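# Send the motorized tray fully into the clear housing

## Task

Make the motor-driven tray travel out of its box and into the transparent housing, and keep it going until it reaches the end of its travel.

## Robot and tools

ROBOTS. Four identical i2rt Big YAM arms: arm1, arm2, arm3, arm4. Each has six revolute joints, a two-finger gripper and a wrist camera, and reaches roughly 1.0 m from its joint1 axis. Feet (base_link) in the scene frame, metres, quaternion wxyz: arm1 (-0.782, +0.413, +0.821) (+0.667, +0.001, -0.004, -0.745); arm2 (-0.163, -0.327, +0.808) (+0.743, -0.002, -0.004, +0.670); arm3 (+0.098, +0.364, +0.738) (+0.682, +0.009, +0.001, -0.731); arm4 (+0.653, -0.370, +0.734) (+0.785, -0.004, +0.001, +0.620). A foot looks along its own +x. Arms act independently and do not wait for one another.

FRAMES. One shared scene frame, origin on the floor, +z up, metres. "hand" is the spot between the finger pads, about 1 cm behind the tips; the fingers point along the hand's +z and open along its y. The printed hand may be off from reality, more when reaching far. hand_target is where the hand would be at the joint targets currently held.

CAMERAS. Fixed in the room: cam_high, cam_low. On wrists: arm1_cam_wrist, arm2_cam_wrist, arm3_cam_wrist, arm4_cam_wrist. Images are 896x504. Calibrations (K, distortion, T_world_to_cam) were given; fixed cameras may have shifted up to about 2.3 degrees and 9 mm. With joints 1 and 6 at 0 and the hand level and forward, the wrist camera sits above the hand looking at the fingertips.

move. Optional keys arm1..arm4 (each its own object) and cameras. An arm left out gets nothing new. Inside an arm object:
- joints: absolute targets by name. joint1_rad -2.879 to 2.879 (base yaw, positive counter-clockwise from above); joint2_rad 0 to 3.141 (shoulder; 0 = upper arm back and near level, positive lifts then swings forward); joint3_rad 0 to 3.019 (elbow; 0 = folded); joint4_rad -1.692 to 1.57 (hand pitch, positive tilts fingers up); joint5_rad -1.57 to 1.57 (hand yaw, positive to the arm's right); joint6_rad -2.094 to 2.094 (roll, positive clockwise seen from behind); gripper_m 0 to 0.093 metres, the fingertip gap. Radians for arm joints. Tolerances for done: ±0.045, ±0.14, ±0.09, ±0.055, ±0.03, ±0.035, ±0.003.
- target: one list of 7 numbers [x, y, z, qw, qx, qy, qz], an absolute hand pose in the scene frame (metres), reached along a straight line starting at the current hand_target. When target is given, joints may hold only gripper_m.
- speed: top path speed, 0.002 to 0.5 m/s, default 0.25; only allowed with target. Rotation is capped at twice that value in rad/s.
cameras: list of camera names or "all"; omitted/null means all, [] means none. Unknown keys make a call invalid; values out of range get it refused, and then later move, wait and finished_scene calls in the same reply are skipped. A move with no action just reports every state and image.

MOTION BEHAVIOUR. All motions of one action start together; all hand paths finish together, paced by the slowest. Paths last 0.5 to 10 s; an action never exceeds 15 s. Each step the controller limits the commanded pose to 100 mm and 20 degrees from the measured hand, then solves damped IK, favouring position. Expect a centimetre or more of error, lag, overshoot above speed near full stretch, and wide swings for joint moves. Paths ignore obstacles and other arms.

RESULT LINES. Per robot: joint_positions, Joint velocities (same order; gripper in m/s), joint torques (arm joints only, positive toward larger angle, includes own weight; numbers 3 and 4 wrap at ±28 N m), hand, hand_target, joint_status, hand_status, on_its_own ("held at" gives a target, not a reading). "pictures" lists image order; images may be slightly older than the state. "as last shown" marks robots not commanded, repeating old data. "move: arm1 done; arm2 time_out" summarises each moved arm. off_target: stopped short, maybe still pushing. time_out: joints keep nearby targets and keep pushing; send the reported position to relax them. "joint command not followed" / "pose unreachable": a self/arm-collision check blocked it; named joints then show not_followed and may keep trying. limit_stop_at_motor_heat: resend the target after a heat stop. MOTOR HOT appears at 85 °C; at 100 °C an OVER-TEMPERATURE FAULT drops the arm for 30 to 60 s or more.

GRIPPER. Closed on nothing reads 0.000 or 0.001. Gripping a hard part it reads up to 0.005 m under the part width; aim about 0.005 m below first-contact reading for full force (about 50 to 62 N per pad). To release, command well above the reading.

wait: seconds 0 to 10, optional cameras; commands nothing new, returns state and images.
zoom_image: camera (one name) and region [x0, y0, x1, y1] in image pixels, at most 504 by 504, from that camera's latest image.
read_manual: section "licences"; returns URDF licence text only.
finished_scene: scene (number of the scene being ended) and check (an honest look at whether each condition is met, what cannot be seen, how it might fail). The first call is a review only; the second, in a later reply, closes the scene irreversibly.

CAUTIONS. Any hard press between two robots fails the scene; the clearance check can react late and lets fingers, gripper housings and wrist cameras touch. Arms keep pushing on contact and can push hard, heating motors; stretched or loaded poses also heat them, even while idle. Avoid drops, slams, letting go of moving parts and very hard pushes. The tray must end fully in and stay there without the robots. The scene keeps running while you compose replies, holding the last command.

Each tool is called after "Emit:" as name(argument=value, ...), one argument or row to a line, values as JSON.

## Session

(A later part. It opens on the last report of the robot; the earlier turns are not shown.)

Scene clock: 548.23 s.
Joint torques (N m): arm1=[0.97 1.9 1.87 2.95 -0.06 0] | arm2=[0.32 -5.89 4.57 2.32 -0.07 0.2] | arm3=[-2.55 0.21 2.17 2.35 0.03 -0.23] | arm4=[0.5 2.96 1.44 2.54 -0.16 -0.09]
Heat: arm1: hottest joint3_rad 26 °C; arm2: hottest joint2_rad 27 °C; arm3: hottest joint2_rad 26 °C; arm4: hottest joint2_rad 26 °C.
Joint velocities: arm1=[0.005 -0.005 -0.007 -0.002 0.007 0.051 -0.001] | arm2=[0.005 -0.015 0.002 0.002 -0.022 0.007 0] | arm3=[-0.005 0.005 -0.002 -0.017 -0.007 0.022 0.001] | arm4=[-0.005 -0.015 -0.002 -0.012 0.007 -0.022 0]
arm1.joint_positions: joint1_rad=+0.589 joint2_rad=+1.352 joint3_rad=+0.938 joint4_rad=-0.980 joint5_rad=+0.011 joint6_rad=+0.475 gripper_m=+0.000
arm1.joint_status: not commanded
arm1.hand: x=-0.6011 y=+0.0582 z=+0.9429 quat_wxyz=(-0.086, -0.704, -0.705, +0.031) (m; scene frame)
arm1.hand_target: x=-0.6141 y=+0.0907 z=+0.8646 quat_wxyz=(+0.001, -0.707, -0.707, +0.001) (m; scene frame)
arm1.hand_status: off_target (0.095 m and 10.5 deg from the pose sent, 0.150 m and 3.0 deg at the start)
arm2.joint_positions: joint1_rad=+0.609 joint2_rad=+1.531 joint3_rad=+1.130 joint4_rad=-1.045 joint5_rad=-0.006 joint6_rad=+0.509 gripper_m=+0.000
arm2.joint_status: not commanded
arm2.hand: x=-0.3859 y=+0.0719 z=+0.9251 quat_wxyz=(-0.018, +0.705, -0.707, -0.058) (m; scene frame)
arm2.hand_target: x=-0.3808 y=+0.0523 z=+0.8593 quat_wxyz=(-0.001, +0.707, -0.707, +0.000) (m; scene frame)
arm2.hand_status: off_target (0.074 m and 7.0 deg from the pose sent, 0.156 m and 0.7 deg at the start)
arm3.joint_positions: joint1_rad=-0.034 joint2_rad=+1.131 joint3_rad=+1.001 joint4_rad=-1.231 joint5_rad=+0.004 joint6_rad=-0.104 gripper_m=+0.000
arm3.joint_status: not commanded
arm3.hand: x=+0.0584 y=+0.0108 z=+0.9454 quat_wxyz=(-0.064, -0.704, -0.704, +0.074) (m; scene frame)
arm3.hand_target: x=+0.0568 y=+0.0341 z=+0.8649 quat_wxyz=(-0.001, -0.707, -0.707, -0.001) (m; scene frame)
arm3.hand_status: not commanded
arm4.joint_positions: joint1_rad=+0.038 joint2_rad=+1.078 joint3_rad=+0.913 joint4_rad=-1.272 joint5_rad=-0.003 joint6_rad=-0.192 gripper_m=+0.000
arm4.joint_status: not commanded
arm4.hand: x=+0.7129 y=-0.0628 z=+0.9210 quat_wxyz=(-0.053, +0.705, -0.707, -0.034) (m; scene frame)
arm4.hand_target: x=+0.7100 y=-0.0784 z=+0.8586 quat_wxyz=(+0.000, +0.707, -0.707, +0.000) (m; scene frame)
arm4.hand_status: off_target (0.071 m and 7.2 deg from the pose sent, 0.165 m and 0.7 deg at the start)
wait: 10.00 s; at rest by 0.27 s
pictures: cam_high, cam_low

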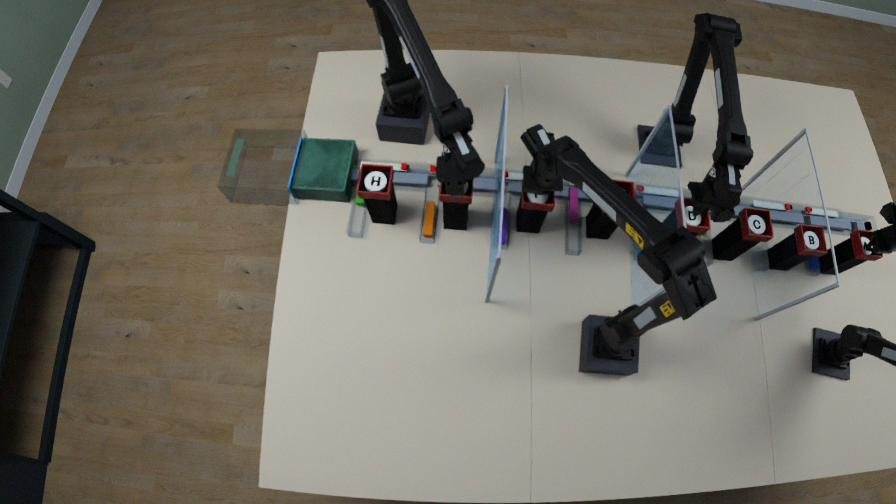

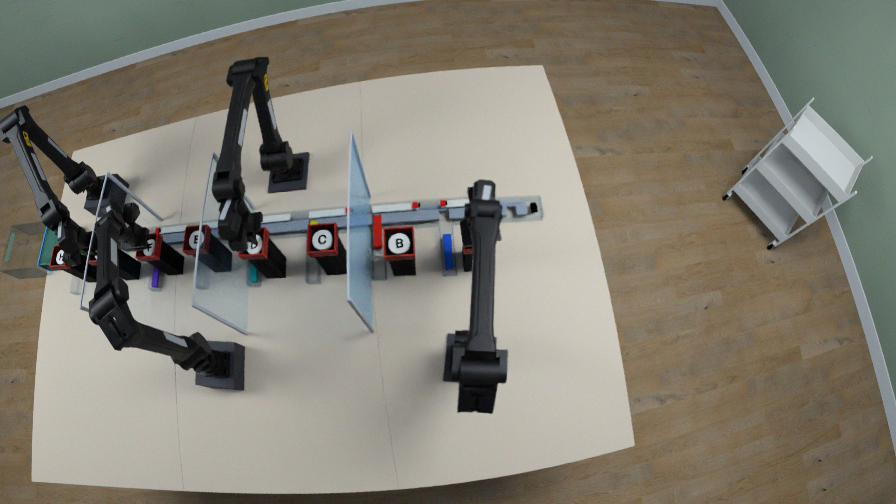

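Emit:
wait(
  seconds=10,
  cameras=[],
)

Emit:
wait(
  seconds=7,
  cameras=["cam_high", "cam_low"],
)

Emit:
zoom_image(
  camera="cam_low",
  region=[270, 180, 490, 280],
)

Emit:
zoom_image(
  camera="cam_high",
  region=[350, 150, 590, 250],
)

Emit:
zoom_image(
  camera="cam_high",
  region=[600, 160, 720, 260],
)

Scene clock: 558.67 s.
Joint torques (N m): arm1=[1.03 1.61 1.81 2.96 -0.05 -0.01] | arm2=[0.21 -6.07 4.68 2.32 -0.07 0.21] | arm3=[-2.43 0.38 2.1 2.35 0.02 -0.23] | arm4=[0.56 3.02 1.44 2.54 -0.16 -0.09]
Heat: arm1: hottest joint3_rad 26 °C; arm2: hottest joint2_rad 27 °C; arm3: hottest joint2_rad 26 °C; arm4: hottest joint2_rad 26 °C.
Joint velocities: arm1=[-0.005 -0.005 -0.002 0.022 0.022 -0.022 0.001] | arm2=[0.005 0.005 -0.002 -0.002 -0.022 -0.037 0] | arm3=[-0.005 -0.005 -0.007 0.007 -0.081 0.022 0.001] | arm4=[-0.005 -0.015 0.002 0.002 -0.022 -0.051 -0.001]
arm1.joint_positions: joint1_rad=+0.589 joint2_rad=+1.352 joint3_rad=+0.938 joint4_rad=-0.980 joint5_rad=+0.011 joint6_rad=+0.475 gripper_m=+0.000
arm1.joint_status: not commanded
arm1.hand: x=-0.6011 y=+0.0582 z=+0.9429 quat_wxyz=(-0.086, -0.704, -0.705, +0.031) (m; scene frame)
arm1.hand_target: x=-0.6141 y=+0.0907 z=+0.8646 quat_wxyz=(+0.001, -0.707, -0.707, +0.001) (m; scene frame)
arm1.hand_status: off_target (0.095 m and 10.5 deg from the pose sent, 0.150 m and 3.0 deg at the start)
arm2.joint_positions: joint1_rad=+0.609 joint2_rad=+1.531 joint3_rad=+1.130 joint4_rad=-1.045 joint5_rad=-0.006 joint6_rad=+0.509 gripper_m=+0.000
arm2.joint_status: not commanded
arm2.hand: x=-0.3859 y=+0.0719 z=+0.9251 quat_wxyz=(-0.018, +0.705, -0.707, -0.058) (m; scene frame)
arm2.hand_target: x=-0.3808 y=+0.0523 z=+0.8593 quat_wxyz=(-0.001, +0.707, -0.707, +0.000) (m; scene frame)
arm2.hand_status: off_target (0.074 m and 7.0 deg from the pose sent, 0.156 m and 0.7 deg at the start)
arm3.joint_positions: joint1_rad=-0.034 joint2_rad=+1.131 joint3_rad=+1.001 joint4_rad=-1.231 joint5_rad=+0.004 joint6_rad=-0.104 gripper_m=+0.000
arm3.joint_status: not commanded
arm3.hand: x=+0.0584 y=+0.0108 z=+0.9454 quat_wxyz=(-0.064, -0.704, -0.704, +0.074) (m; scene frame)
arm3.hand_target: x=+0.0568 y=+0.0341 z=+0.8649 quat_wxyz=(-0.001, -0.707, -0.707, -0.001) (m; scene frame)
arm3.hand_status: not commanded
arm4.joint_positions: joint1_rad=+0.038 joint2_rad=+1.078 joint3_rad=+0.913 joint4_rad=-1.272 joint5_rad=-0.003 joint6_rad=-0.192 gripper_m=+0.000
arm4.joint_status: not commanded
arm4.hand: x=+0.7129 y=-0.0628 z=+0.9210 quat_wxyz=(-0.053, +0.705, -0.707, -0.034) (m; scene frame)
arm4.hand_target: x=+0.7100 y=-0.0784 z=+0.8586 quat_wxyz=(+0.000, +0.707, -0.707, +0.000) (m; scene frame)
arm4.hand_status: off_target (0.071 m and 7.2 deg from the pose sent, 0.165 m and 0.7 deg at the start)
wait: 10.00 s; at rest from the start
pictures: none
No camera images: "cameras" was empty.

Scene clock: 565.67 s.
Joint torques (N m): arm1=[0.97 1.79 1.87 2.97 -0.05 -0.02] | arm2=[0.26 -6.07 4.75 2.41 -0.08 0.21] | arm3=[-2.49 0.32 2.11 2.35 0.03 -0.23] | arm4=[0.5 2.96 1.43 2.54 -0.16 -0.09]
Heat: arm1: hottest joint3_rad 26 °C; arm2: hottest joint2_rad 27 °C; arm3: hottest joint2_rad 26 °C; arm4: hottest joint2_rad 26 °C.
Joint velocities: arm1=[0.005 -0.015 -0.012 -0.017 0.022 -0.007 -0.001] | arm2=[0.005 -0.005 -0.022 -0.012 -0.022 -0.022 0] | arm3=[-0.005 0.005 0.007 -0.002 -0.037 -0.037 -0.001] | arm4=[-0.015 0.005 0.002 0.012 -0.007 0.051 0]
arm1.joint_positions: joint1_rad=+0.589 joint2_rad=+1.352 joint3_rad=+0.938 joint4_rad=-0.980 joint5_rad=+0.011 joint6_rad=+0.475 gripper_m=+0.000
arm1.joint_status: not commanded
arm1.hand: x=-0.6011 y=+0.0582 z=+0.9429 quat_wxyz=(-0.086, -0.704, -0.705, +0.031) (m; scene frame)
arm1.hand_target: x=-0.6141 y=+0.0907 z=+0.8646 quat_wxyz=(+0.001, -0.707, -0.707, +0.001) (m; scene frame)
arm1.hand_status: off_target (0.095 m and 10.5 deg from the pose sent, 0.150 m and 3.0 deg at the start)
arm2.joint_positions: joint1_rad=+0.609 joint2_rad=+1.531 joint3_rad=+1.130 joint4_rad=-1.045 joint5_rad=-0.006 joint6_rad=+0.509 gripper_m=+0.000
arm2.joint_status: not commanded
arm2.hand: x=-0.3859 y=+0.0719 z=+0.9251 quat_wxyz=(-0.018, +0.705, -0.707, -0.058) (m; scene frame)
arm2.hand_target: x=-0.3808 y=+0.0523 z=+0.8593 quat_wxyz=(-0.001, +0.707, -0.707, +0.000) (m; scene frame)
arm2.hand_status: off_target (0.074 m and 7.0 deg from the pose sent, 0.156 m and 0.7 deg at the start)
arm3.joint_positions: joint1_rad=-0.034 joint2_rad=+1.131 joint3_rad=+1.001 joint4_rad=-1.231 joint5_rad=+0.004 joint6_rad=-0.104 gripper_m=+0.000
arm3.joint_status: not commanded
arm3.hand: x=+0.0584 y=+0.0108 z=+0.9454 quat_wxyz=(-0.064, -0.704, -0.704, +0.074) (m; scene frame)
arm3.hand_target: x=+0.0568 y=+0.0341 z=+0.8649 quat_wxyz=(-0.001, -0.707, -0.707, -0.001) (m; scene frame)
arm3.hand_status: not commanded
arm4.joint_positions: joint1_rad=+0.038 joint2_rad=+1.078 joint3_rad=+0.913 joint4_rad=-1.272 joint5_rad=-0.003 joint6_rad=-0.192 gripper_m=+0.000
arm4.joint_status: not commanded
arm4.hand: x=+0.7129 y=-0.0628 z=+0.9210 quat_wxyz=(-0.053, +0.705, -0.707, -0.034) (m; scene frame)
arm4.hand_target: x=+0.7100 y=-0.0784 z=+0.8586 quat_wxyz=(+0.000, +0.707, -0.707, +0.000) (m; scene frame)
arm4.hand_status: off_target (0.071 m and 7.2 deg from the pose sent, 0.165 m and 0.7 deg at the start)
wait: 7.00 s; at rest by 0.27 s
pictures: cam_high, cam_low

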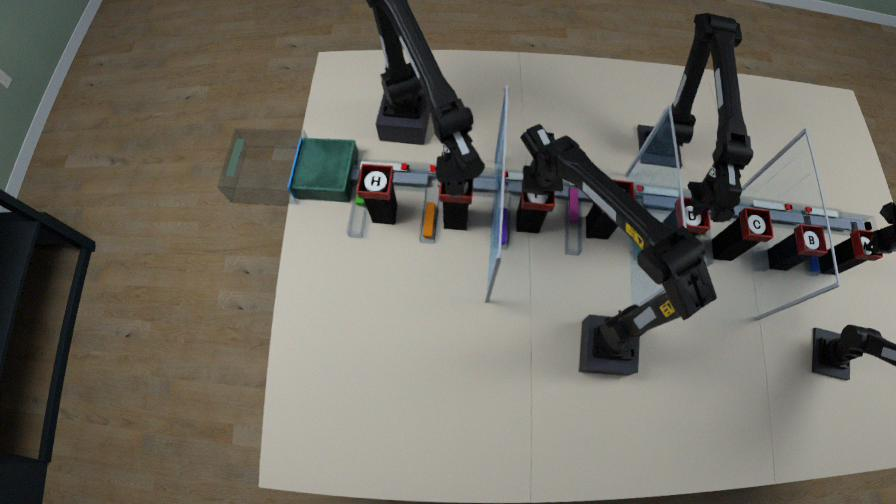

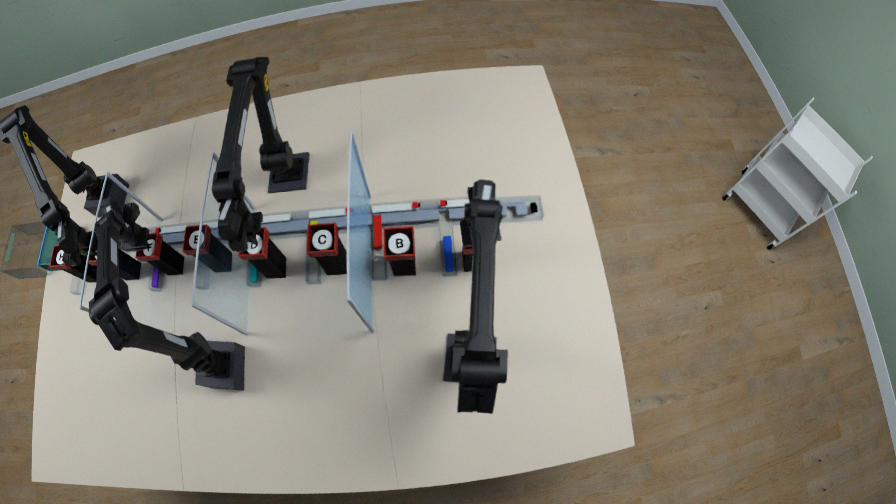

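Scaled by 2.291 from the camera's 896x504 image, which has a finer 1280x720 frame.

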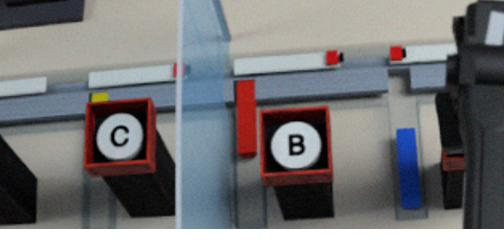

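Scaled by 2.100 from the camera's 896x504 image, which has a finer 1280x720 frame.

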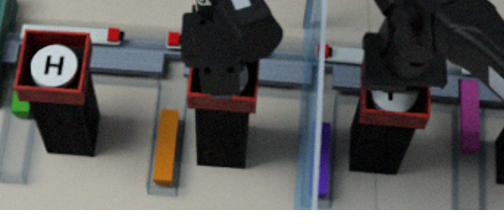

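Scaled by 4.200 from the camera's 896x504 image, which has a finer 1280x720 frame.

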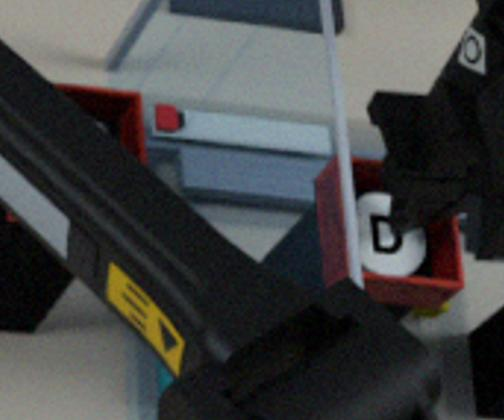

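Emit:
move(
  arm1={"target": [-0.606, 0.077, 1.02, 0, 0.7071, 0.7071, 0], "speed": 0.4},
  arm3={"target": [0.054, 0.017, 1.02, 0, 0.7071, 0.7071, 0], "speed": 0.4},
  arm4={"target": [0.712, -0.068, 1.02, 0, 0.7071, -0.7071, 0], "speed": 0.4},
  cameras=[],
)

Emit:
move(
  arm1={"target": [-0.824, 0.105, 1.015, 0, 0.7071, 0.7071, 0], "speed": 0.45},
  arm3={"target": [0.272, -0.012, 1.015, 0, 0.7071, 0.7071, 0], "speed": 0.45},
  arm4={"target": [0.493, -0.041, 1.015, 0, 0.7071, -0.7071, 0], "speed": 0.45},
  cameras=[],
)

Emit:
move(
  arm1={"target": [-0.824, 0.105, 0.845, 0, 0.7071, 0.7071, 0], "speed": 0.3},
  arm3={"target": [0.272, -0.012, 0.852, 0, 0.7071, 0.7071, 0], "speed": 0.3},
  arm4={"target": [0.493, -0.041, 0.84, 0, 0.7071, -0.7071, 0], "speed": 0.3},
  cameras=["cam_high", "cam_low"],
)

Scene clock: 567.53 s.
Joint torques (N m): arm1=[1.2 -8.23 11.47 0.39 -0.06 0.01] | arm2=[0.09 -6.3 4.59 2.36 -0.07 0.17] | arm3=[-2.2 -9.76 15.04 -0.02 0.03 -0.2] | arm4=[0.26 -4.84 16.02 -0.5 -0.12 -0.13]
Heat: arm1: hottest joint3_rad 26 °C; arm2: hottest joint2_rad 27 °C; arm3: hottest joint2_rad 26 °C; arm4: hottest joint2_rad 26 °C.
move: arm1 off_target; arm3 off_target; arm4 off_target
Joint velocities: arm1=[0.005 -0.005 0.012 0.017 -0.066 -0.081 0] | arm2=[-0.005 -0.015 -0.007 -0.002 -0.007 0.051 0] | arm3=[-0.005 0.015 -0.012 -0.002 0.095 0.007 0] | arm4=[-0.015 -0.005 0.012 0.002 -0.051 -0.022 0.001]
arm1.joint_positions: joint1_rad=+0.589 joint2_rad=+1.356 joint3_rad=+1.112 joint4_rad=-1.380 joint5_rad=+0.006 joint6_rad=+0.481 gripper_m=+0.000
arm1.joint_status: not commanded
arm1.hand: x=-0.6161 y=+0.0889 z=+1.0007 quat_wxyz=(+0.022, -0.708, -0.706, -0.006) (m; scene frame)
arm1.hand_target: x=-0.6057 y=+0.0768 z=+1.0207 quat_wxyz=(-0.001, -0.708, -0.706, -0.001) (m; scene frame)
arm1.hand_status: off_target (0.025 m and 2.7 deg from the pose sent, 0.080 m and 10.5 deg at the start)
arm2.joint_positions: joint1_rad=+0.609 joint2_rad=+1.531 joint3_rad=+1.130 joint4_rad=-1.045 joint5_rad=-0.006 joint6_rad=+0.509 gripper_m=+0.000
arm2.joint_status: not commanded
arm2.hand: x=-0.3859 y=+0.0719 z=+0.9251 quat_wxyz=(-0.018, +0.705, -0.707, -0.058) (m; scene frame)
arm2.hand_target: x=-0.3808 y=+0.0523 z=+0.8593 quat_wxyz=(-0.001, +0.707, -0.707, +0.000) (m; scene frame)
arm2.hand_status: not commanded
arm3.joint_positions: joint1_rad=-0.034 joint2_rad=+1.212 joint3_rad=+1.250 joint4_rad=-1.606 joint5_rad=+0.006 joint6_rad=-0.104 gripper_m=+0.000
arm3.joint_status: not commanded
arm3.hand: x=+0.0591 y=+0.0272 z=+1.0108 quat_wxyz=(+0.003, -0.706, -0.708, -0.006) (m; scene frame)
arm3.hand_target: x=+0.0540 y=+0.0162 z=+1.0208 quat_wxyz=(+0.000, -0.707, -0.707, +0.000) (m; scene frame)
arm3.hand_status: off_target (0.015 m and 0.7 deg from the pose sent, 0.075 m and 11.2 deg at the start)
arm4.joint_positions: joint1_rad=+0.038 joint2_rad=+1.122 joint3_rad=+1.147 joint4_rad=-1.633 joint5_rad=-0.003 joint6_rad=-0.192 gripper_m=+0.000
arm4.joint_status: not commanded
arm4.hand: x=+0.7087 y=-0.0826 z=+0.9964 quat_wxyz=(+0.019, +0.706, -0.708, +0.014) (m; scene frame)
arm4.hand_target: x=+0.7119 y=-0.0688 z=+1.0189 quat_wxyz=(+0.000, +0.708, -0.707, +0.000) (m; scene frame)
arm4.hand_status: off_target (0.028 m and 2.7 deg from the pose sent, 0.099 m and 7.2 deg at the start)
pictures: none
No camera images: "cameras" was empty.

Scene clock: 569.30 s.
Joint torques (N m): arm1=[-0.26 -5.54 8.32 0.62 -0.11 -0.17] | arm2=[0.03 -6.42 4.72 2.36 -0.06 0.19] | arm3=[-1.03 -12.28 15.28 0.18 0.1 -0.06] | arm4=[0.97 -6.89 16.29 -0.14 0.08 0.09]
Heat: arm1: hottest joint3_rad 26 °C; arm2: hottest joint2_rad 27 °C; arm3: hottest joint2_rad 26 °C; arm4: hottest joint2_rad 26 °C.
move: arm1 done; arm3 off_target; arm4 off_target
Joint velocities: arm1=[0.005 0.015 -0.012 -0.002 0.037 0.037 0] | arm2=[0.005 0.005 -0.012 -0.012 0.037 -0.007 0] | arm3=[-0.015 -0.005 -0.007 -0.012 0.007 0.037 -0.001] | arm4=[0.005 0.005 -0.012 -0.002 -0.022 -0.007 0]
arm1.joint_positions: joint1_rad=-0.006 joint2_rad=+1.160 joint3_rad=+0.983 joint4_rad=-1.390 joint5_rad=-0.004 joint6_rad=-0.116 gripper_m=+0.000
arm1.joint_status: not commanded
arm1.hand: x=-0.8189 y=+0.1059 z=+1.0138 quat_wxyz=(-0.007, -0.707, -0.707, -0.001) (m; scene frame)
arm1.hand_target: x=-0.8206 y=+0.1058 z=+1.0152 quat_wxyz=(-0.008, -0.707, -0.707, -0.003) (m; scene frame)
arm1.hand_status: done (0.005 m and 0.8 deg from the pose sent, 0.209 m and 2.7 deg at the start)
arm2: as last shown
arm3.joint_positions: joint1_rad=+0.514 joint2_rad=+1.387 joint3_rad=+1.388 joint4_rad=-1.586 joint5_rad=+0.026 joint6_rad=+0.439 gripper_m=+0.000
arm3.joint_status: not commanded
arm3.hand: x=+0.2618 y=-0.0009 z=+1.0052 quat_wxyz=(+0.012, -0.705, -0.709, +0.001) (m; scene frame)
arm3.hand_target: x=+0.2695 y=-0.0126 z=+1.0143 quat_wxyz=(+0.004, -0.707, -0.707, +0.006) (m; scene frame)
arm3.hand_status: off_target (0.018 m and 1.4 deg from the pose sent, 0.217 m and 0.7 deg at the start)
arm4.joint_positions: joint1_rad=+0.689 joint2_rad=+1.264 joint3_rad=+1.251 joint4_rad=-1.596 joint5_rad=-0.007 joint6_rad=+0.450 gripper_m=+0.000
arm4.joint_status: not commanded
arm4.hand: x=+0.5001 y=-0.0589 z=+0.9923 quat_wxyz=(+0.011, +0.708, -0.705, +0.021) (m; scene frame)
arm4.hand_target: x=+0.4903 y=-0.0426 z=+1.0147 quat_wxyz=(+0.000, +0.707, -0.707, -0.006) (m; scene frame)
arm4.hand_status: off_target (0.030 m and 2.7 deg from the pose sent, 0.220 m and 2.7 deg at the start)
pictures: none
No camera images: "cameras" was empty.

Scene clock: 570.83 s.
Joint torques (N m): arm1=[-0.21 3.31 1.26 3.28 0.24 -0.15] | arm2=[0.62 -6.24 4.53 2.25 -0.05 0.18] | arm3=[-1.2 -3.96 4.68 2.25 -0.16 -0.08] | arm4=[0.5 0.62 2.54 2.36 0.12 -0.02]
Heat: arm1: hottest joint3_rad 26 °C; arm2: hottest joint2_rad 27 °C; arm3: hottest joint2_rad 27 °C; arm4: hottest joint2_rad 26 °C.
move: arm1 off_target; arm3 off_target; arm4 off_target
Joint velocities: arm1=[0.005 -0.005 0.007 -0.002 0.022 -0.022 -0.001] | arm2=[-0.005 0.015 0.002 0.007 0.007 -0.051 0] | arm3=[0.005 -0.015 -0.002 0.007 0.007 -0.022 0.001] | arm4=[-0.005 0.005 0.012 0.002 0.139 0.037 -0.001]
arm1.joint_positions: joint1_rad=-0.008 joint2_rad=+1.188 joint3_rad=+0.761 joint4_rad=-0.973 joint5_rad=+0.001 joint6_rad=-0.120 gripper_m=+0.000
arm1.joint_status: not commanded
arm1.hand: x=-0.8226 y=+0.0829 z=+0.9288 quat_wxyz=(-0.056, -0.704, -0.705, +0.066) (m; scene frame)
arm1.hand_target: x=-0.8211 y=+0.1206 z=+0.8606 quat_wxyz=(-0.001, -0.707, -0.707, -0.001) (m; scene frame)
arm1.hand_status: off_target (0.087 m and 10.0 deg from the pose sent, 0.169 m and 0.8 deg at the start)
arm2: as last shown
arm3.joint_positions: joint1_rad=+0.514 joint2_rad=+1.337 joint3_rad=+1.140 joint4_rad=-1.211 joint5_rad=+0.020 joint6_rad=+0.439 gripper_m=+0.000
arm3.joint_status: not commanded
arm3.hand: x=+0.2708 y=-0.0146 z=+0.9324 quat_wxyz=(-0.072, -0.704, -0.706, +0.028) (m; scene frame)
arm3.hand_target: x=+0.2662 y=-0.0004 z=+0.8602 quat_wxyz=(+0.000, -0.707, -0.707, +0.000) (m; scene frame)
arm3.hand_status: off_target (0.080 m and 8.9 deg from the pose sent, 0.154 m and 1.4 deg at the start)
arm4.joint_positions: joint1_rad=+0.689 joint2_rad=+1.252 joint3_rad=+1.020 joint4_rad=-1.212 joint5_rad=-0.004 joint6_rad=+0.451 gripper_m=+0.000
arm4.joint_status: not commanded
arm4.hand: x=+0.4896 y=-0.0364 z=+0.9101 quat_wxyz=(-0.017, +0.707, -0.704, -0.056) (m; scene frame)
arm4.hand_target: x=+0.4969 y=-0.0493 z=+0.8475 quat_wxyz=(+0.000, +0.707, -0.707, +0.000) (m; scene frame)
arm4.hand_status: off_target (0.070 m and 6.8 deg from the pose sent, 0.154 m and 2.7 deg at the start)
pictures: cam_high, cam_low

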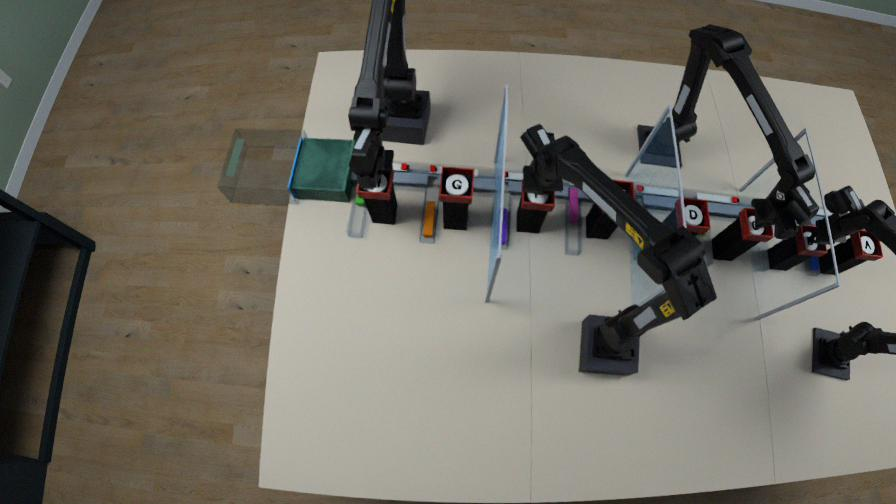

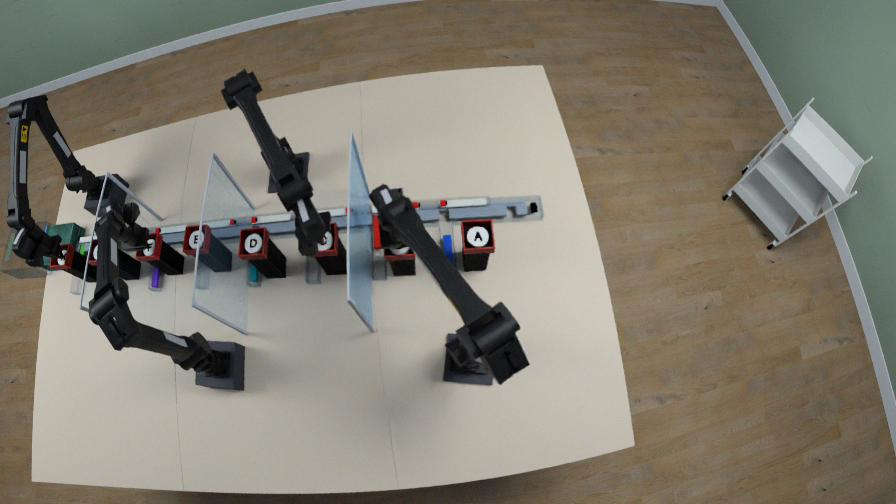

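Emit:
wait(
  seconds=9,
  cameras=["cam_high", "cam_low"],
)

Emit:
zoom_image(
  camera="cam_low",
  region=[270, 180, 490, 280],
)

Emit:
zoom_image(
  camera="cam_high",
  region=[340, 150, 460, 250],
)

Scene clock: 580.07 s.
Joint torques (N m): arm1=[-0.26 3.37 1.26 3.23 0.22 -0.16] | arm2=[0.26 -6.18 4.57 2.25 -0.08 0.19] | arm3=[-1.32 -4.01 4.7 2.26 -0.16 -0.08] | arm4=[0.5 0.67 2.55 2.35 0.12 -0.02]
Heat: arm1: hottest joint3_rad 26 °C; arm2: hottest joint2_rad 27 °C; arm3: hottest joint2_rad 26 °C; arm4: hottest joint2_rad 26 °C.
Joint velocities: arm1=[-0.015 0.015 -0.017 -0.002 0.051 -0.051 0] | arm2=[0.005 0.005 -0.007 -0.007 0.007 -0.007 0] | arm3=[0.005 -0.015 0.007 0.007 0.022 -0.037 0.001] | arm4=[-0.005 -0.015 -0.007 -0.012 0.037 0.022 0]
arm1.joint_positions: joint1_rad=-0.008 joint2_rad=+1.188 joint3_rad=+0.761 joint4_rad=-0.973 joint5_rad=+0.001 joint6_rad=-0.120 gripper_m=+0.000
arm1.joint_status: not commanded
arm1.hand: x=-0.8226 y=+0.0829 z=+0.9288 quat_wxyz=(-0.056, -0.704, -0.705, +0.066) (m; scene frame)
arm1.hand_target: x=-0.8211 y=+0.1206 z=+0.8606 quat_wxyz=(-0.001, -0.707, -0.707, -0.001) (m; scene frame)
arm1.hand_status: off_target (0.087 m and 10.0 deg from the pose sent, 0.169 m and 0.8 deg at the start)
arm2.joint_positions: joint1_rad=+0.609 joint2_rad=+1.531 joint3_rad=+1.130 joint4_rad=-1.045 joint5_rad=-0.006 joint6_rad=+0.509 gripper_m=+0.000
arm2.joint_status: not commanded
arm2.hand: x=-0.3859 y=+0.0719 z=+0.9251 quat_wxyz=(-0.018, +0.705, -0.707, -0.058) (m; scene frame)
arm2.hand_target: x=-0.3808 y=+0.0523 z=+0.8593 quat_wxyz=(-0.001, +0.707, -0.707, +0.000) (m; scene frame)
arm2.hand_status: not commanded
arm3.joint_positions: joint1_rad=+0.514 joint2_rad=+1.337 joint3_rad=+1.140 joint4_rad=-1.211 joint5_rad=+0.020 joint6_rad=+0.439 gripper_m=+0.000
arm3.joint_status: not commanded
arm3.hand: x=+0.2708 y=-0.0146 z=+0.9324 quat_wxyz=(-0.072, -0.704, -0.706, +0.028) (m; scene frame)
arm3.hand_target: x=+0.2662 y=-0.0004 z=+0.8602 quat_wxyz=(+0.000, -0.707, -0.707, +0.000) (m; scene frame)
arm3.hand_status: off_target (0.080 m and 8.9 deg from the pose sent, 0.154 m and 1.4 deg at the start)
arm4.joint_positions: joint1_rad=+0.689 joint2_rad=+1.252 joint3_rad=+1.020 joint4_rad=-1.212 joint5_rad=-0.004 joint6_rad=+0.451 gripper_m=+0.000
arm4.joint_status: not commanded
arm4.hand: x=+0.4895 y=-0.0363 z=+0.9101 quat_wxyz=(-0.017, +0.707, -0.704, -0.057) (m; scene frame)
arm4.hand_target: x=+0.4968 y=-0.0493 z=+0.8475 quat_wxyz=(+0.000, +0.707, -0.707, +0.000) (m; scene frame)
arm4.hand_status: off_target (0.070 m and 6.8 deg from the pose sent, 0.154 m and 2.7 deg at the start)
wait: 9.00 s; at rest by 0.03 s
pictures: cam_high, cam_low

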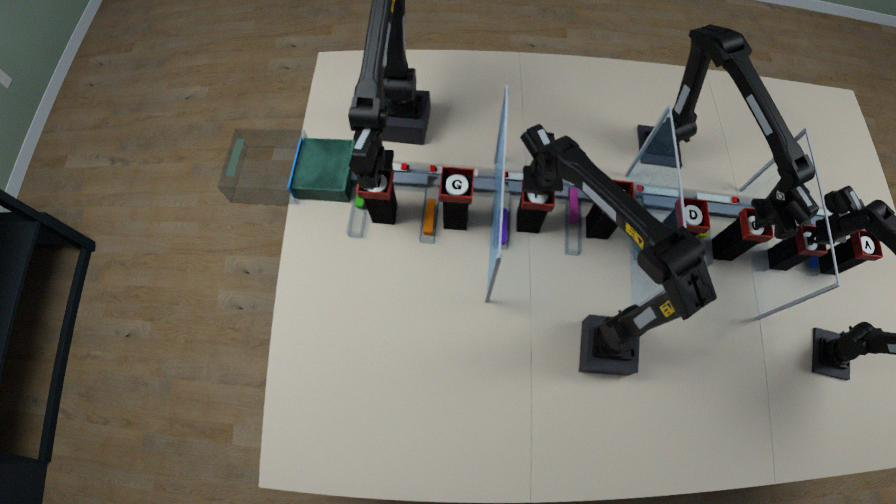

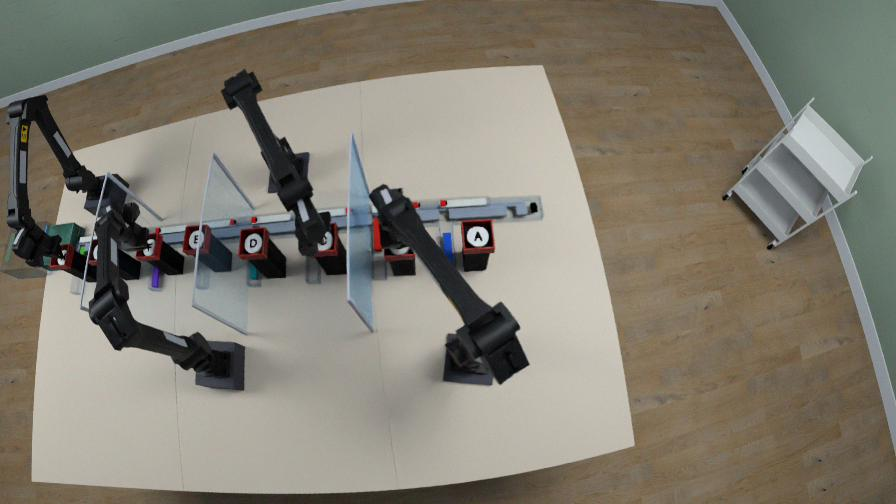

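Scaled by 2.291 from the camera's 896x504 image, which has a finer 1280x720 frame.

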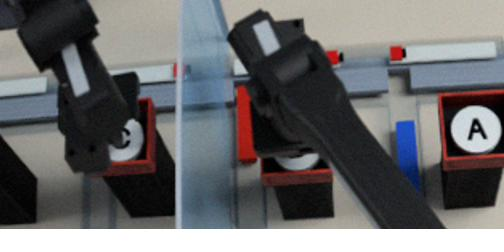

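Scaled by 4.200 from the camera's 896x504 image, which has a finer 1280x720 frame.

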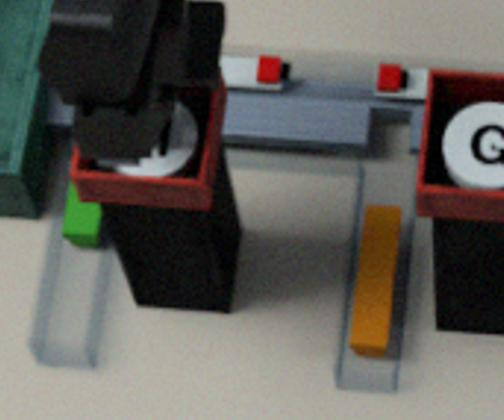

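Emit:
zoom_image(
  camera="cam_low",
  region=[200, 200, 320, 300],
)

Emit:
wait(
  seconds=7.7,
  cameras=["cam_high", "cam_low"],
)

Emit:
zoom_image(
  camera="cam_low",
  region=[200, 200, 320, 300],
)

Scaled by 4.200 from the camera's 896x504 image, which has a finer 1280x720 frame.

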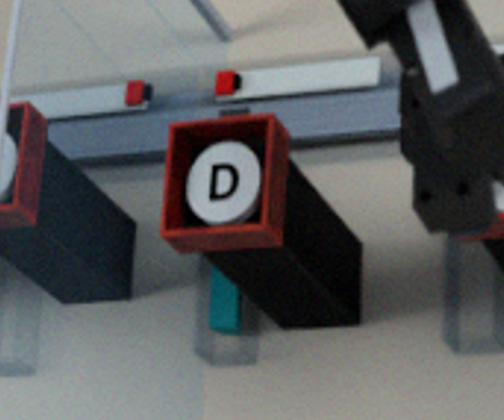

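Scene clock: 588.03 s.
Joint torques (N m): arm1=[-0.44 3.49 1.28 3.15 0.24 -0.17] | arm2=[0.56 -6.12 4.66 2.18 -0.06 0.2] | arm3=[-1.26 -3.9 4.71 2.25 -0.15 -0.08] | arm4=[0.5 0.67 2.56 2.33 0.12 -0.02]
Heat: arm1: hottest joint3_rad 26 °C; arm2: hottest joint2_rad 27 °C; arm3: hottest joint2_rad 26 °C; arm4: hottest joint2_rad 26 °C.
Joint velocities: arm1=[0.005 -0.005 -0.002 -0.022 -0.051 -0.095 0] | arm2=[-0.015 -0.005 -0.007 -0.017 -0.007 -0.022 -0.002] | arm3=[-0.005 -0.005 -0.017 -0.007 0.022 0.051 0] | arm4=[-0.005 -0.015 -0.002 -0.002 0.037 0.037 0]
arm1.joint_positions: joint1_rad=-0.008 joint2_rad=+1.188 joint3_rad=+0.761 joint4_rad=-0.973 joint5_rad=+0.001 joint6_rad=-0.120 gripper_m=+0.000
arm1.joint_status: not commanded
arm1.hand: x=-0.8226 y=+0.0829 z=+0.9288 quat_wxyz=(-0.056, -0.704, -0.705, +0.066) (m; scene frame)
arm1.hand_target: x=-0.8211 y=+0.1206 z=+0.8606 quat_wxyz=(-0.001, -0.707, -0.707, -0.001) (m; scene frame)
arm1.hand_status: off_target (0.087 m and 10.0 deg from the pose sent, 0.169 m and 0.8 deg at the start)
arm2.joint_positions: joint1_rad=+0.609 joint2_rad=+1.531 joint3_rad=+1.130 joint4_rad=-1.045 joint5_rad=-0.006 joint6_rad=+0.509 gripper_m=+0.000
arm2.joint_status: not commanded
arm2.hand: x=-0.3859 y=+0.0719 z=+0.9251 quat_wxyz=(-0.018, +0.705, -0.707, -0.058) (m; scene frame)
arm2.hand_target: x=-0.3808 y=+0.0523 z=+0.8593 quat_wxyz=(-0.001, +0.707, -0.707, +0.000) (m; scene frame)
arm2.hand_status: not commanded
arm3.joint_positions: joint1_rad=+0.514 joint2_rad=+1.337 joint3_rad=+1.140 joint4_rad=-1.211 joint5_rad=+0.020 joint6_rad=+0.439 gripper_m=+0.000
arm3.joint_status: not commanded
arm3.hand: x=+0.2708 y=-0.0146 z=+0.9324 quat_wxyz=(-0.072, -0.704, -0.706, +0.028) (m; scene frame)
arm3.hand_target: x=+0.2662 y=-0.0004 z=+0.8602 quat_wxyz=(+0.000, -0.707, -0.707, +0.000) (m; scene frame)
arm3.hand_status: off_target (0.080 m and 8.9 deg from the pose sent, 0.154 m and 1.4 deg at the start)
arm4.joint_positions: joint1_rad=+0.689 joint2_rad=+1.252 joint3_rad=+1.020 joint4_rad=-1.212 joint5_rad=-0.004 joint6_rad=+0.451 gripper_m=+0.000
arm4.joint_status: not commanded
arm4.hand: x=+0.4895 y=-0.0363 z=+0.9101 quat_wxyz=(-0.017, +0.707, -0.704, -0.057) (m; scene frame)
arm4.hand_target: x=+0.4968 y=-0.0493 z=+0.8475 quat_wxyz=(+0.000, +0.707, -0.707, +0.000) (m; scene frame)
arm4.hand_status: off_target (0.070 m and 6.8 deg from the pose sent, 0.154 m and 2.7 deg at the start)
wait: 7.70 s; at rest from the start
pictures: cam_high, cam_low

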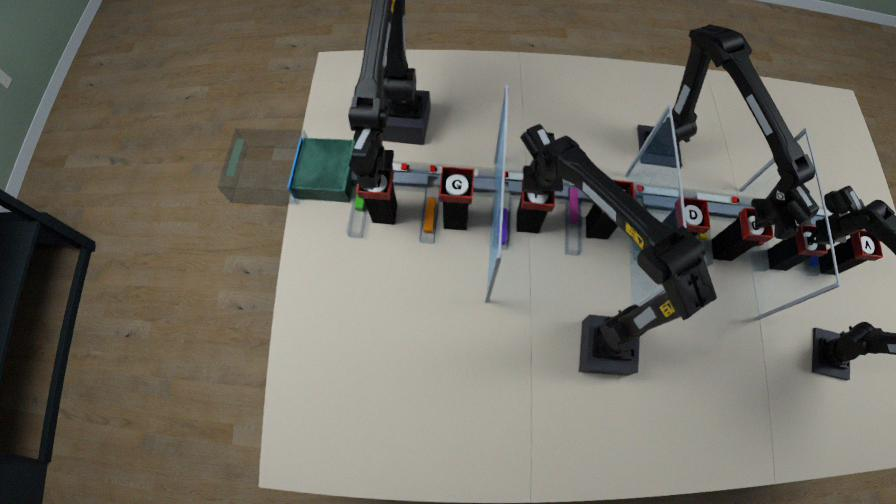

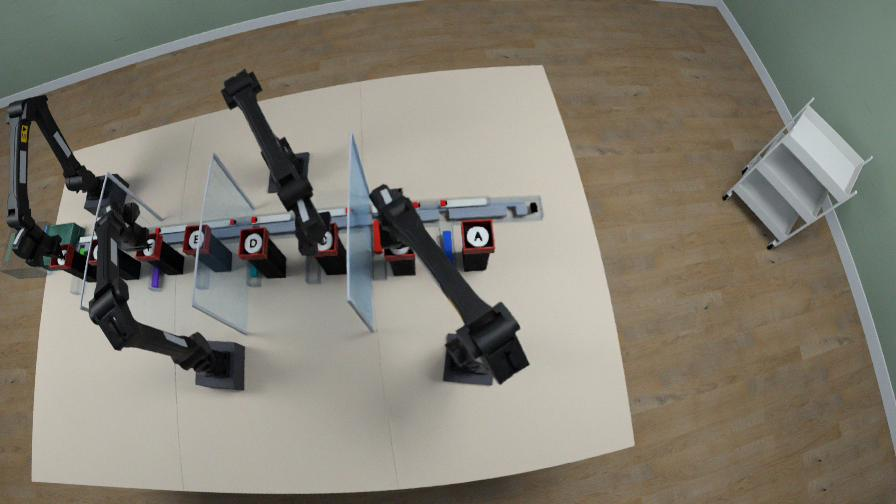

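Scaled by 4.200 from the camera's 896x504 image, which has a finer 1280x720 frame.

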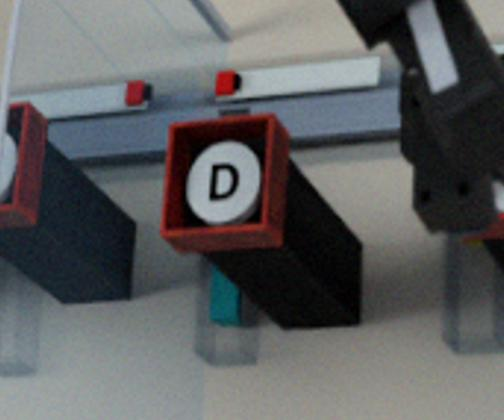

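Emit:
wait(
  seconds=1.5,
  cameras=[],
)

Emit:
move(
  arm2={"target": [-0.386, 0.06, 1.02, 0, 0.7071, -0.7071, 0], "speed": 0.4},
  cameras=[],
)

Emit:
move(
  arm2={"target": [-0.166, 0.038, 1.015, 0, 0.7071, -0.7071, 0], "speed": 0.45},
  cameras=[],
)

Emit:
move(
  arm2={"target": [-0.166, 0.033, 0.852, 0, 0.7071, -0.7071, 0], "speed": 0.3},
  cameras=["cam_high", "cam_low"],
)

Scene clock: 589.83 s.
Joint torques (N m): arm1=[-0.44 3.43 1.28 3.17 0.24 -0.17] | arm2=[0.21 -6.07 4.62 2.32 -0.08 0.15] | arm3=[-1.14 -4.01 4.7 2.28 -0.17 -0.08] | arm4=[0.5 0.67 2.55 2.33 0.12 -0.02]
Heat: arm1: hottest joint3_rad 26 °C; arm2: hottest joint2_rad 27 °C; arm3: hottest joint2_rad 26 °C; arm4: hottest joint2_rad 26 °C.
Joint velocities: arm1=[-0.005 -0.015 0.012 0.002 0.051 -0.007 0] | arm2=[-0.005 -0.015 -0.017 0.007 0.066 0.051 -0.002] | arm3=[-0.005 -0.005 0.012 0.012 -0.066 0.081 0] | arm4=[-0.005 -0.015 0.012 0.002 0.007 0.007 -0.002]
arm1.joint_positions: joint1_rad=-0.008 joint2_rad=+1.188 joint3_rad=+0.761 joint4_rad=-0.973 joint5_rad=+0.001 joint6_rad=-0.120 gripper_m=+0.000
arm1.joint_status: not commanded
arm1.hand: x=-0.8226 y=+0.0829 z=+0.9288 quat_wxyz=(-0.056, -0.704, -0.705, +0.066) (m; scene frame)
arm1.hand_target: x=-0.8211 y=+0.1206 z=+0.8606 quat_wxyz=(-0.001, -0.707, -0.707, -0.001) (m; scene frame)
arm1.hand_status: off_target (0.087 m and 10.0 deg from the pose sent, 0.169 m and 0.8 deg at the start)
arm2.joint_positions: joint1_rad=+0.609 joint2_rad=+1.531 joint3_rad=+1.130 joint4_rad=-1.045 joint5_rad=-0.006 joint6_rad=+0.509 gripper_m=+0.000
arm2.joint_status: not commanded
arm2.hand: x=-0.3859 y=+0.0719 z=+0.9251 quat_wxyz=(-0.018, +0.705, -0.707, -0.058) (m; scene frame)
arm2.hand_target: x=-0.3808 y=+0.0523 z=+0.8593 quat_wxyz=(-0.001, +0.707, -0.707, +0.000) (m; scene frame)
arm2.hand_status: not commanded
arm3.joint_positions: joint1_rad=+0.514 joint2_rad=+1.337 joint3_rad=+1.140 joint4_rad=-1.211 joint5_rad=+0.020 joint6_rad=+0.439 gripper_m=+0.000
arm3.joint_status: not commanded
arm3.hand: x=+0.2708 y=-0.0146 z=+0.9324 quat_wxyz=(-0.072, -0.704, -0.706, +0.028) (m; scene frame)
arm3.hand_target: x=+0.2662 y=-0.0004 z=+0.8602 quat_wxyz=(+0.000, -0.707, -0.707, +0.000) (m; scene frame)
arm3.hand_status: off_target (0.080 m and 8.9 deg from the pose sent, 0.154 m and 1.4 deg at the start)
arm4.joint_positions: joint1_rad=+0.689 joint2_rad=+1.252 joint3_rad=+1.020 joint4_rad=-1.212 joint5_rad=-0.004 joint6_rad=+0.451 gripper_m=+0.000
arm4.joint_status: not commanded
arm4.hand: x=+0.4895 y=-0.0363 z=+0.9101 quat_wxyz=(-0.017, +0.707, -0.704, -0.057) (m; scene frame)
arm4.hand_target: x=+0.4968 y=-0.0493 z=+0.8475 quat_wxyz=(+0.000, +0.707, -0.707, +0.000) (m; scene frame)
arm4.hand_status: off_target (0.070 m and 6.8 deg from the pose sent, 0.154 m and 2.7 deg at the start)
wait: 1.50 s; at rest from the start
pictures: none
No camera images: "cameras" was empty.

Scene clock: 591.17 s.
Joint torques (N m): arm1=[-0.26 3.49 1.28 3.1 0.23 -0.16] | arm2=[0.5 -15.74 13.7 -0.38 -0.17 0.18] | arm3=[-1.08 -3.96 4.71 2.25 -0.17 -0.08] | arm4=[0.56 0.62 2.55 2.35 0.12 -0.02]
Heat: arm1: hottest joint3_rad 26 °C; arm2: hottest joint2_rad 27 °C; arm3: hottest joint2_rad 26 °C; arm4: hottest joint2_rad 26 °C.
move: arm2 off_target
Joint velocities: arm1=[-0.005 0.005 -0.002 -0.012 0.022 -0.007 0.001] | arm2=[-0.005 0.005 -0.002 -0.012 -0.037 -0.022 0] | arm3=[-0.005 -0.005 0.012 0.002 -0.081 -0.037 0] | arm4=[-0.015 0.005 0.002 -0.002 -0.022 0.051 -0.001]
arm1.joint_positions: joint1_rad=-0.008 joint2_rad=+1.188 joint3_rad=+0.761 joint4_rad=-0.973 joint5_rad=+0.001 joint6_rad=-0.120 gripper_m=+0.000
arm1.joint_status: not commanded
arm1.hand: x=-0.8226 y=+0.0829 z=+0.9288 quat_wxyz=(-0.056, -0.704, -0.705, +0.066) (m; scene frame)
arm1.hand_target: x=-0.8211 y=+0.1206 z=+0.8606 quat_wxyz=(-0.001, -0.707, -0.707, -0.001) (m; scene frame)
arm1.hand_status: not commanded
arm2.joint_positions: joint1_rad=+0.609 joint2_rad=+1.514 joint3_rad=+1.330 joint4_rad=-1.417 joint5_rad=-0.006 joint6_rad=+0.509 gripper_m=+0.000
arm2.joint_status: not commanded
arm2.hand: x=-0.3768 y=+0.0538 z=+1.0033 quat_wxyz=(+0.003, +0.706, -0.708, +0.016) (m; scene frame)
arm2.hand_target: x=-0.3861 y=+0.0601 z=+1.0201 quat_wxyz=(+0.000, +0.707, -0.707, +0.000) (m; scene frame)
arm2.hand_status: off_target (0.020 m and 1.9 deg from the pose sent, 0.096 m and 7.0 deg at the start)
arm3.joint_positions: joint1_rad=+0.514 joint2_rad=+1.337 joint3_rad=+1.140 joint4_rad=-1.211 joint5_rad=+0.020 joint6_rad=+0.439 gripper_m=+0.000
arm3.joint_status: not commanded
arm3.hand: x=+0.2708 y=-0.0146 z=+0.9324 quat_wxyz=(-0.072, -0.704, -0.706, +0.028) (m; scene frame)
arm3.hand_target: x=+0.2662 y=-0.0004 z=+0.8602 quat_wxyz=(+0.000, -0.707, -0.707, +0.000) (m; scene frame)
arm3.hand_status: not commanded
arm4.joint_positions: joint1_rad=+0.689 joint2_rad=+1.252 joint3_rad=+1.020 joint4_rad=-1.212 joint5_rad=-0.004 joint6_rad=+0.451 gripper_m=+0.000
arm4.joint_status: not commanded
arm4.hand: x=+0.4895 y=-0.0363 z=+0.9101 quat_wxyz=(-0.017, +0.707, -0.704, -0.057) (m; scene frame)
arm4.hand_target: x=+0.4968 y=-0.0493 z=+0.8475 quat_wxyz=(+0.000, +0.707, -0.707, +0.000) (m; scene frame)
arm4.hand_status: not commanded
pictures: none
No camera images: "cameras" was empty.

Scene clock: 592.90 s.
Joint torques (N m): arm1=[-0.44 3.49 1.29 3.19 0.24 -0.16] | arm2=[-1.32 -12.16 10.39 0.18 -0.22 -0.02] | arm3=[-1.2 -4.01 4.71 2.28 -0.16 -0.09] | arm4=[0.5 0.62 2.55 2.35 0.13 -0.02]
Heat: arm1: hottest joint3_rad 26 °C; arm2: hottest joint2_rad 27 °C; arm3: hottest joint2_rad 26 °C; arm4: hottest joint2_rad 26 °C.
move: arm2 done
Joint velocities: arm1=[-0.005 -0.005 -0.002 0.007 0.007 -0.007 -0.001] | arm2=[-0.005 -0.005 0.007 0.007 0.066 0.051 -0.001] | arm3=[-0.015 -0.005 -0.007 0.007 -0.066 -0.007 -0.001] | arm4=[-0.015 -0.015 0.002 0.007 0.081 -0.022 0.001]
arm1, arm3, arm4: as last shown
arm2.joint_positions: joint1_rad=+0.117 joint2_rad=+1.308 joint3_rad=+1.140 joint4_rad=-1.417 joint5_rad=-0.012 joint6_rad=+0.009 gripper_m=+0.000
arm2.joint_status: not commanded
arm2.hand: x=-0.1715 y=+0.0346 z=+1.0127 quat_wxyz=(+0.005, +0.709, -0.706, +0.003) (m; scene frame)
arm2.hand_target: x=-0.1666 y=+0.0351 z=+1.0155 quat_wxyz=(+0.004, +0.707, -0.707, -0.001) (m; scene frame)
arm2.hand_status: done (0.007 m and 0.7 deg from the pose sent, 0.212 m and 1.9 deg at the start)
pictures: none
No camera images: "cameras" was empty.

Scene clock: 594.33 s.
Joint torques (N m): arm1=[-0.21 3.37 1.29 3.22 0.22 -0.16] | arm2=[-0.67 0.38 2 2.45 0.02 0.08] | arm3=[-1.2 -4.01 4.71 2.26 -0.16 -0.08] | arm4=[0.5 0.62 2.54 2.36 0.12 -0.02]
Heat: arm1: hottest joint3_rad 26 °C; arm2: hottest joint2_rad 27 °C; arm3: hottest joint2_rad 26 °C; arm4: hottest joint2_rad 26 °C.
move: arm2 off_target
Joint velocities: arm1=[-0.005 0.005 -0.007 -0.007 -0.022 -0.051 0.001] | arm2=[-0.005 -0.015 0.012 -0.007 -0.037 0.066 0.002] | arm3=[-0.015 0.005 -0.007 -0.007 -0.007 -0.037 -0.001] | arm4=[-0.005 -0.024 -0.017 0.007 -0.037 -0.007 -0.001]
arm1, arm3, arm4: as last shown
arm2.joint_positions: joint1_rad=+0.117 joint2_rad=+1.279 joint3_rad=+0.917 joint4_rad=-1.033 joint5_rad=-0.012 joint6_rad=+0.009 gripper_m=+0.000
arm2.joint_status: not commanded
arm2.hand: x=-0.1710 y=+0.0507 z=+0.9437 quat_wxyz=(-0.061, +0.707, -0.702, -0.065) (m; scene frame)
arm2.hand_target: x=-0.1667 y=+0.0180 z=+0.8664 quat_wxyz=(+0.000, +0.707, -0.707, +0.000) (m; scene frame)
arm2.hand_status: off_target (0.094 m and 10.2 deg from the pose sent, 0.161 m and 0.7 deg at the start)
pictures: cam_high, cam_low

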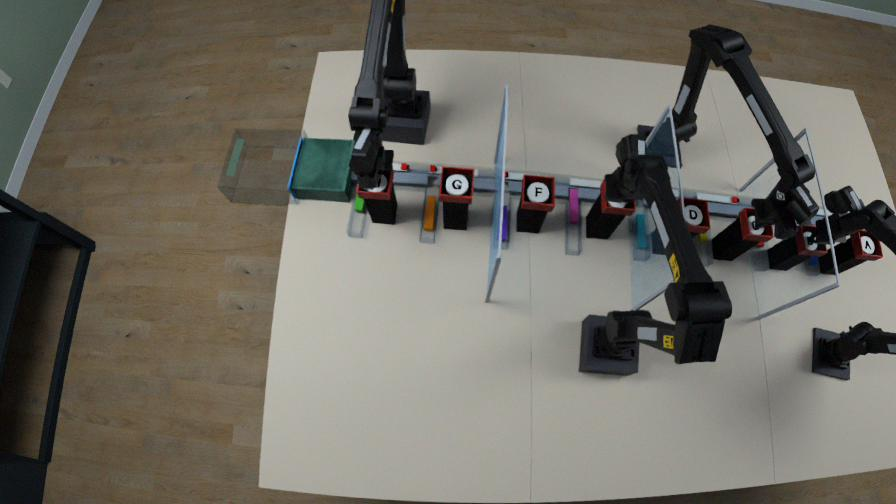

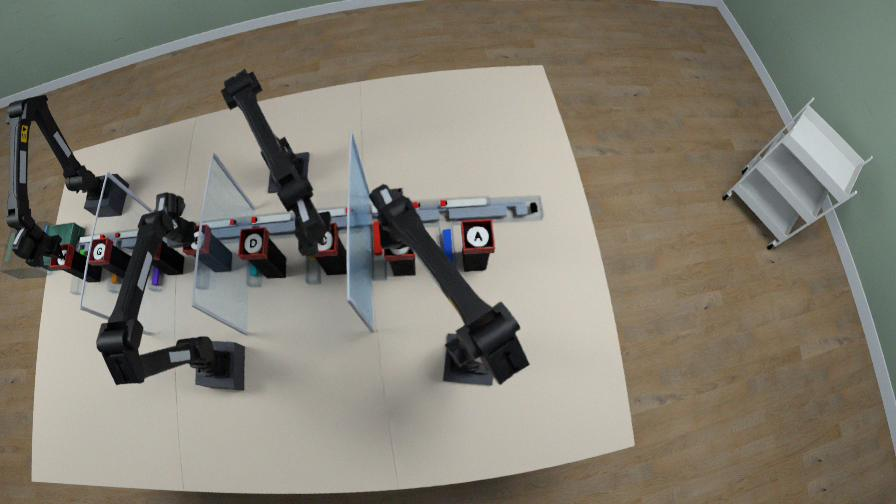

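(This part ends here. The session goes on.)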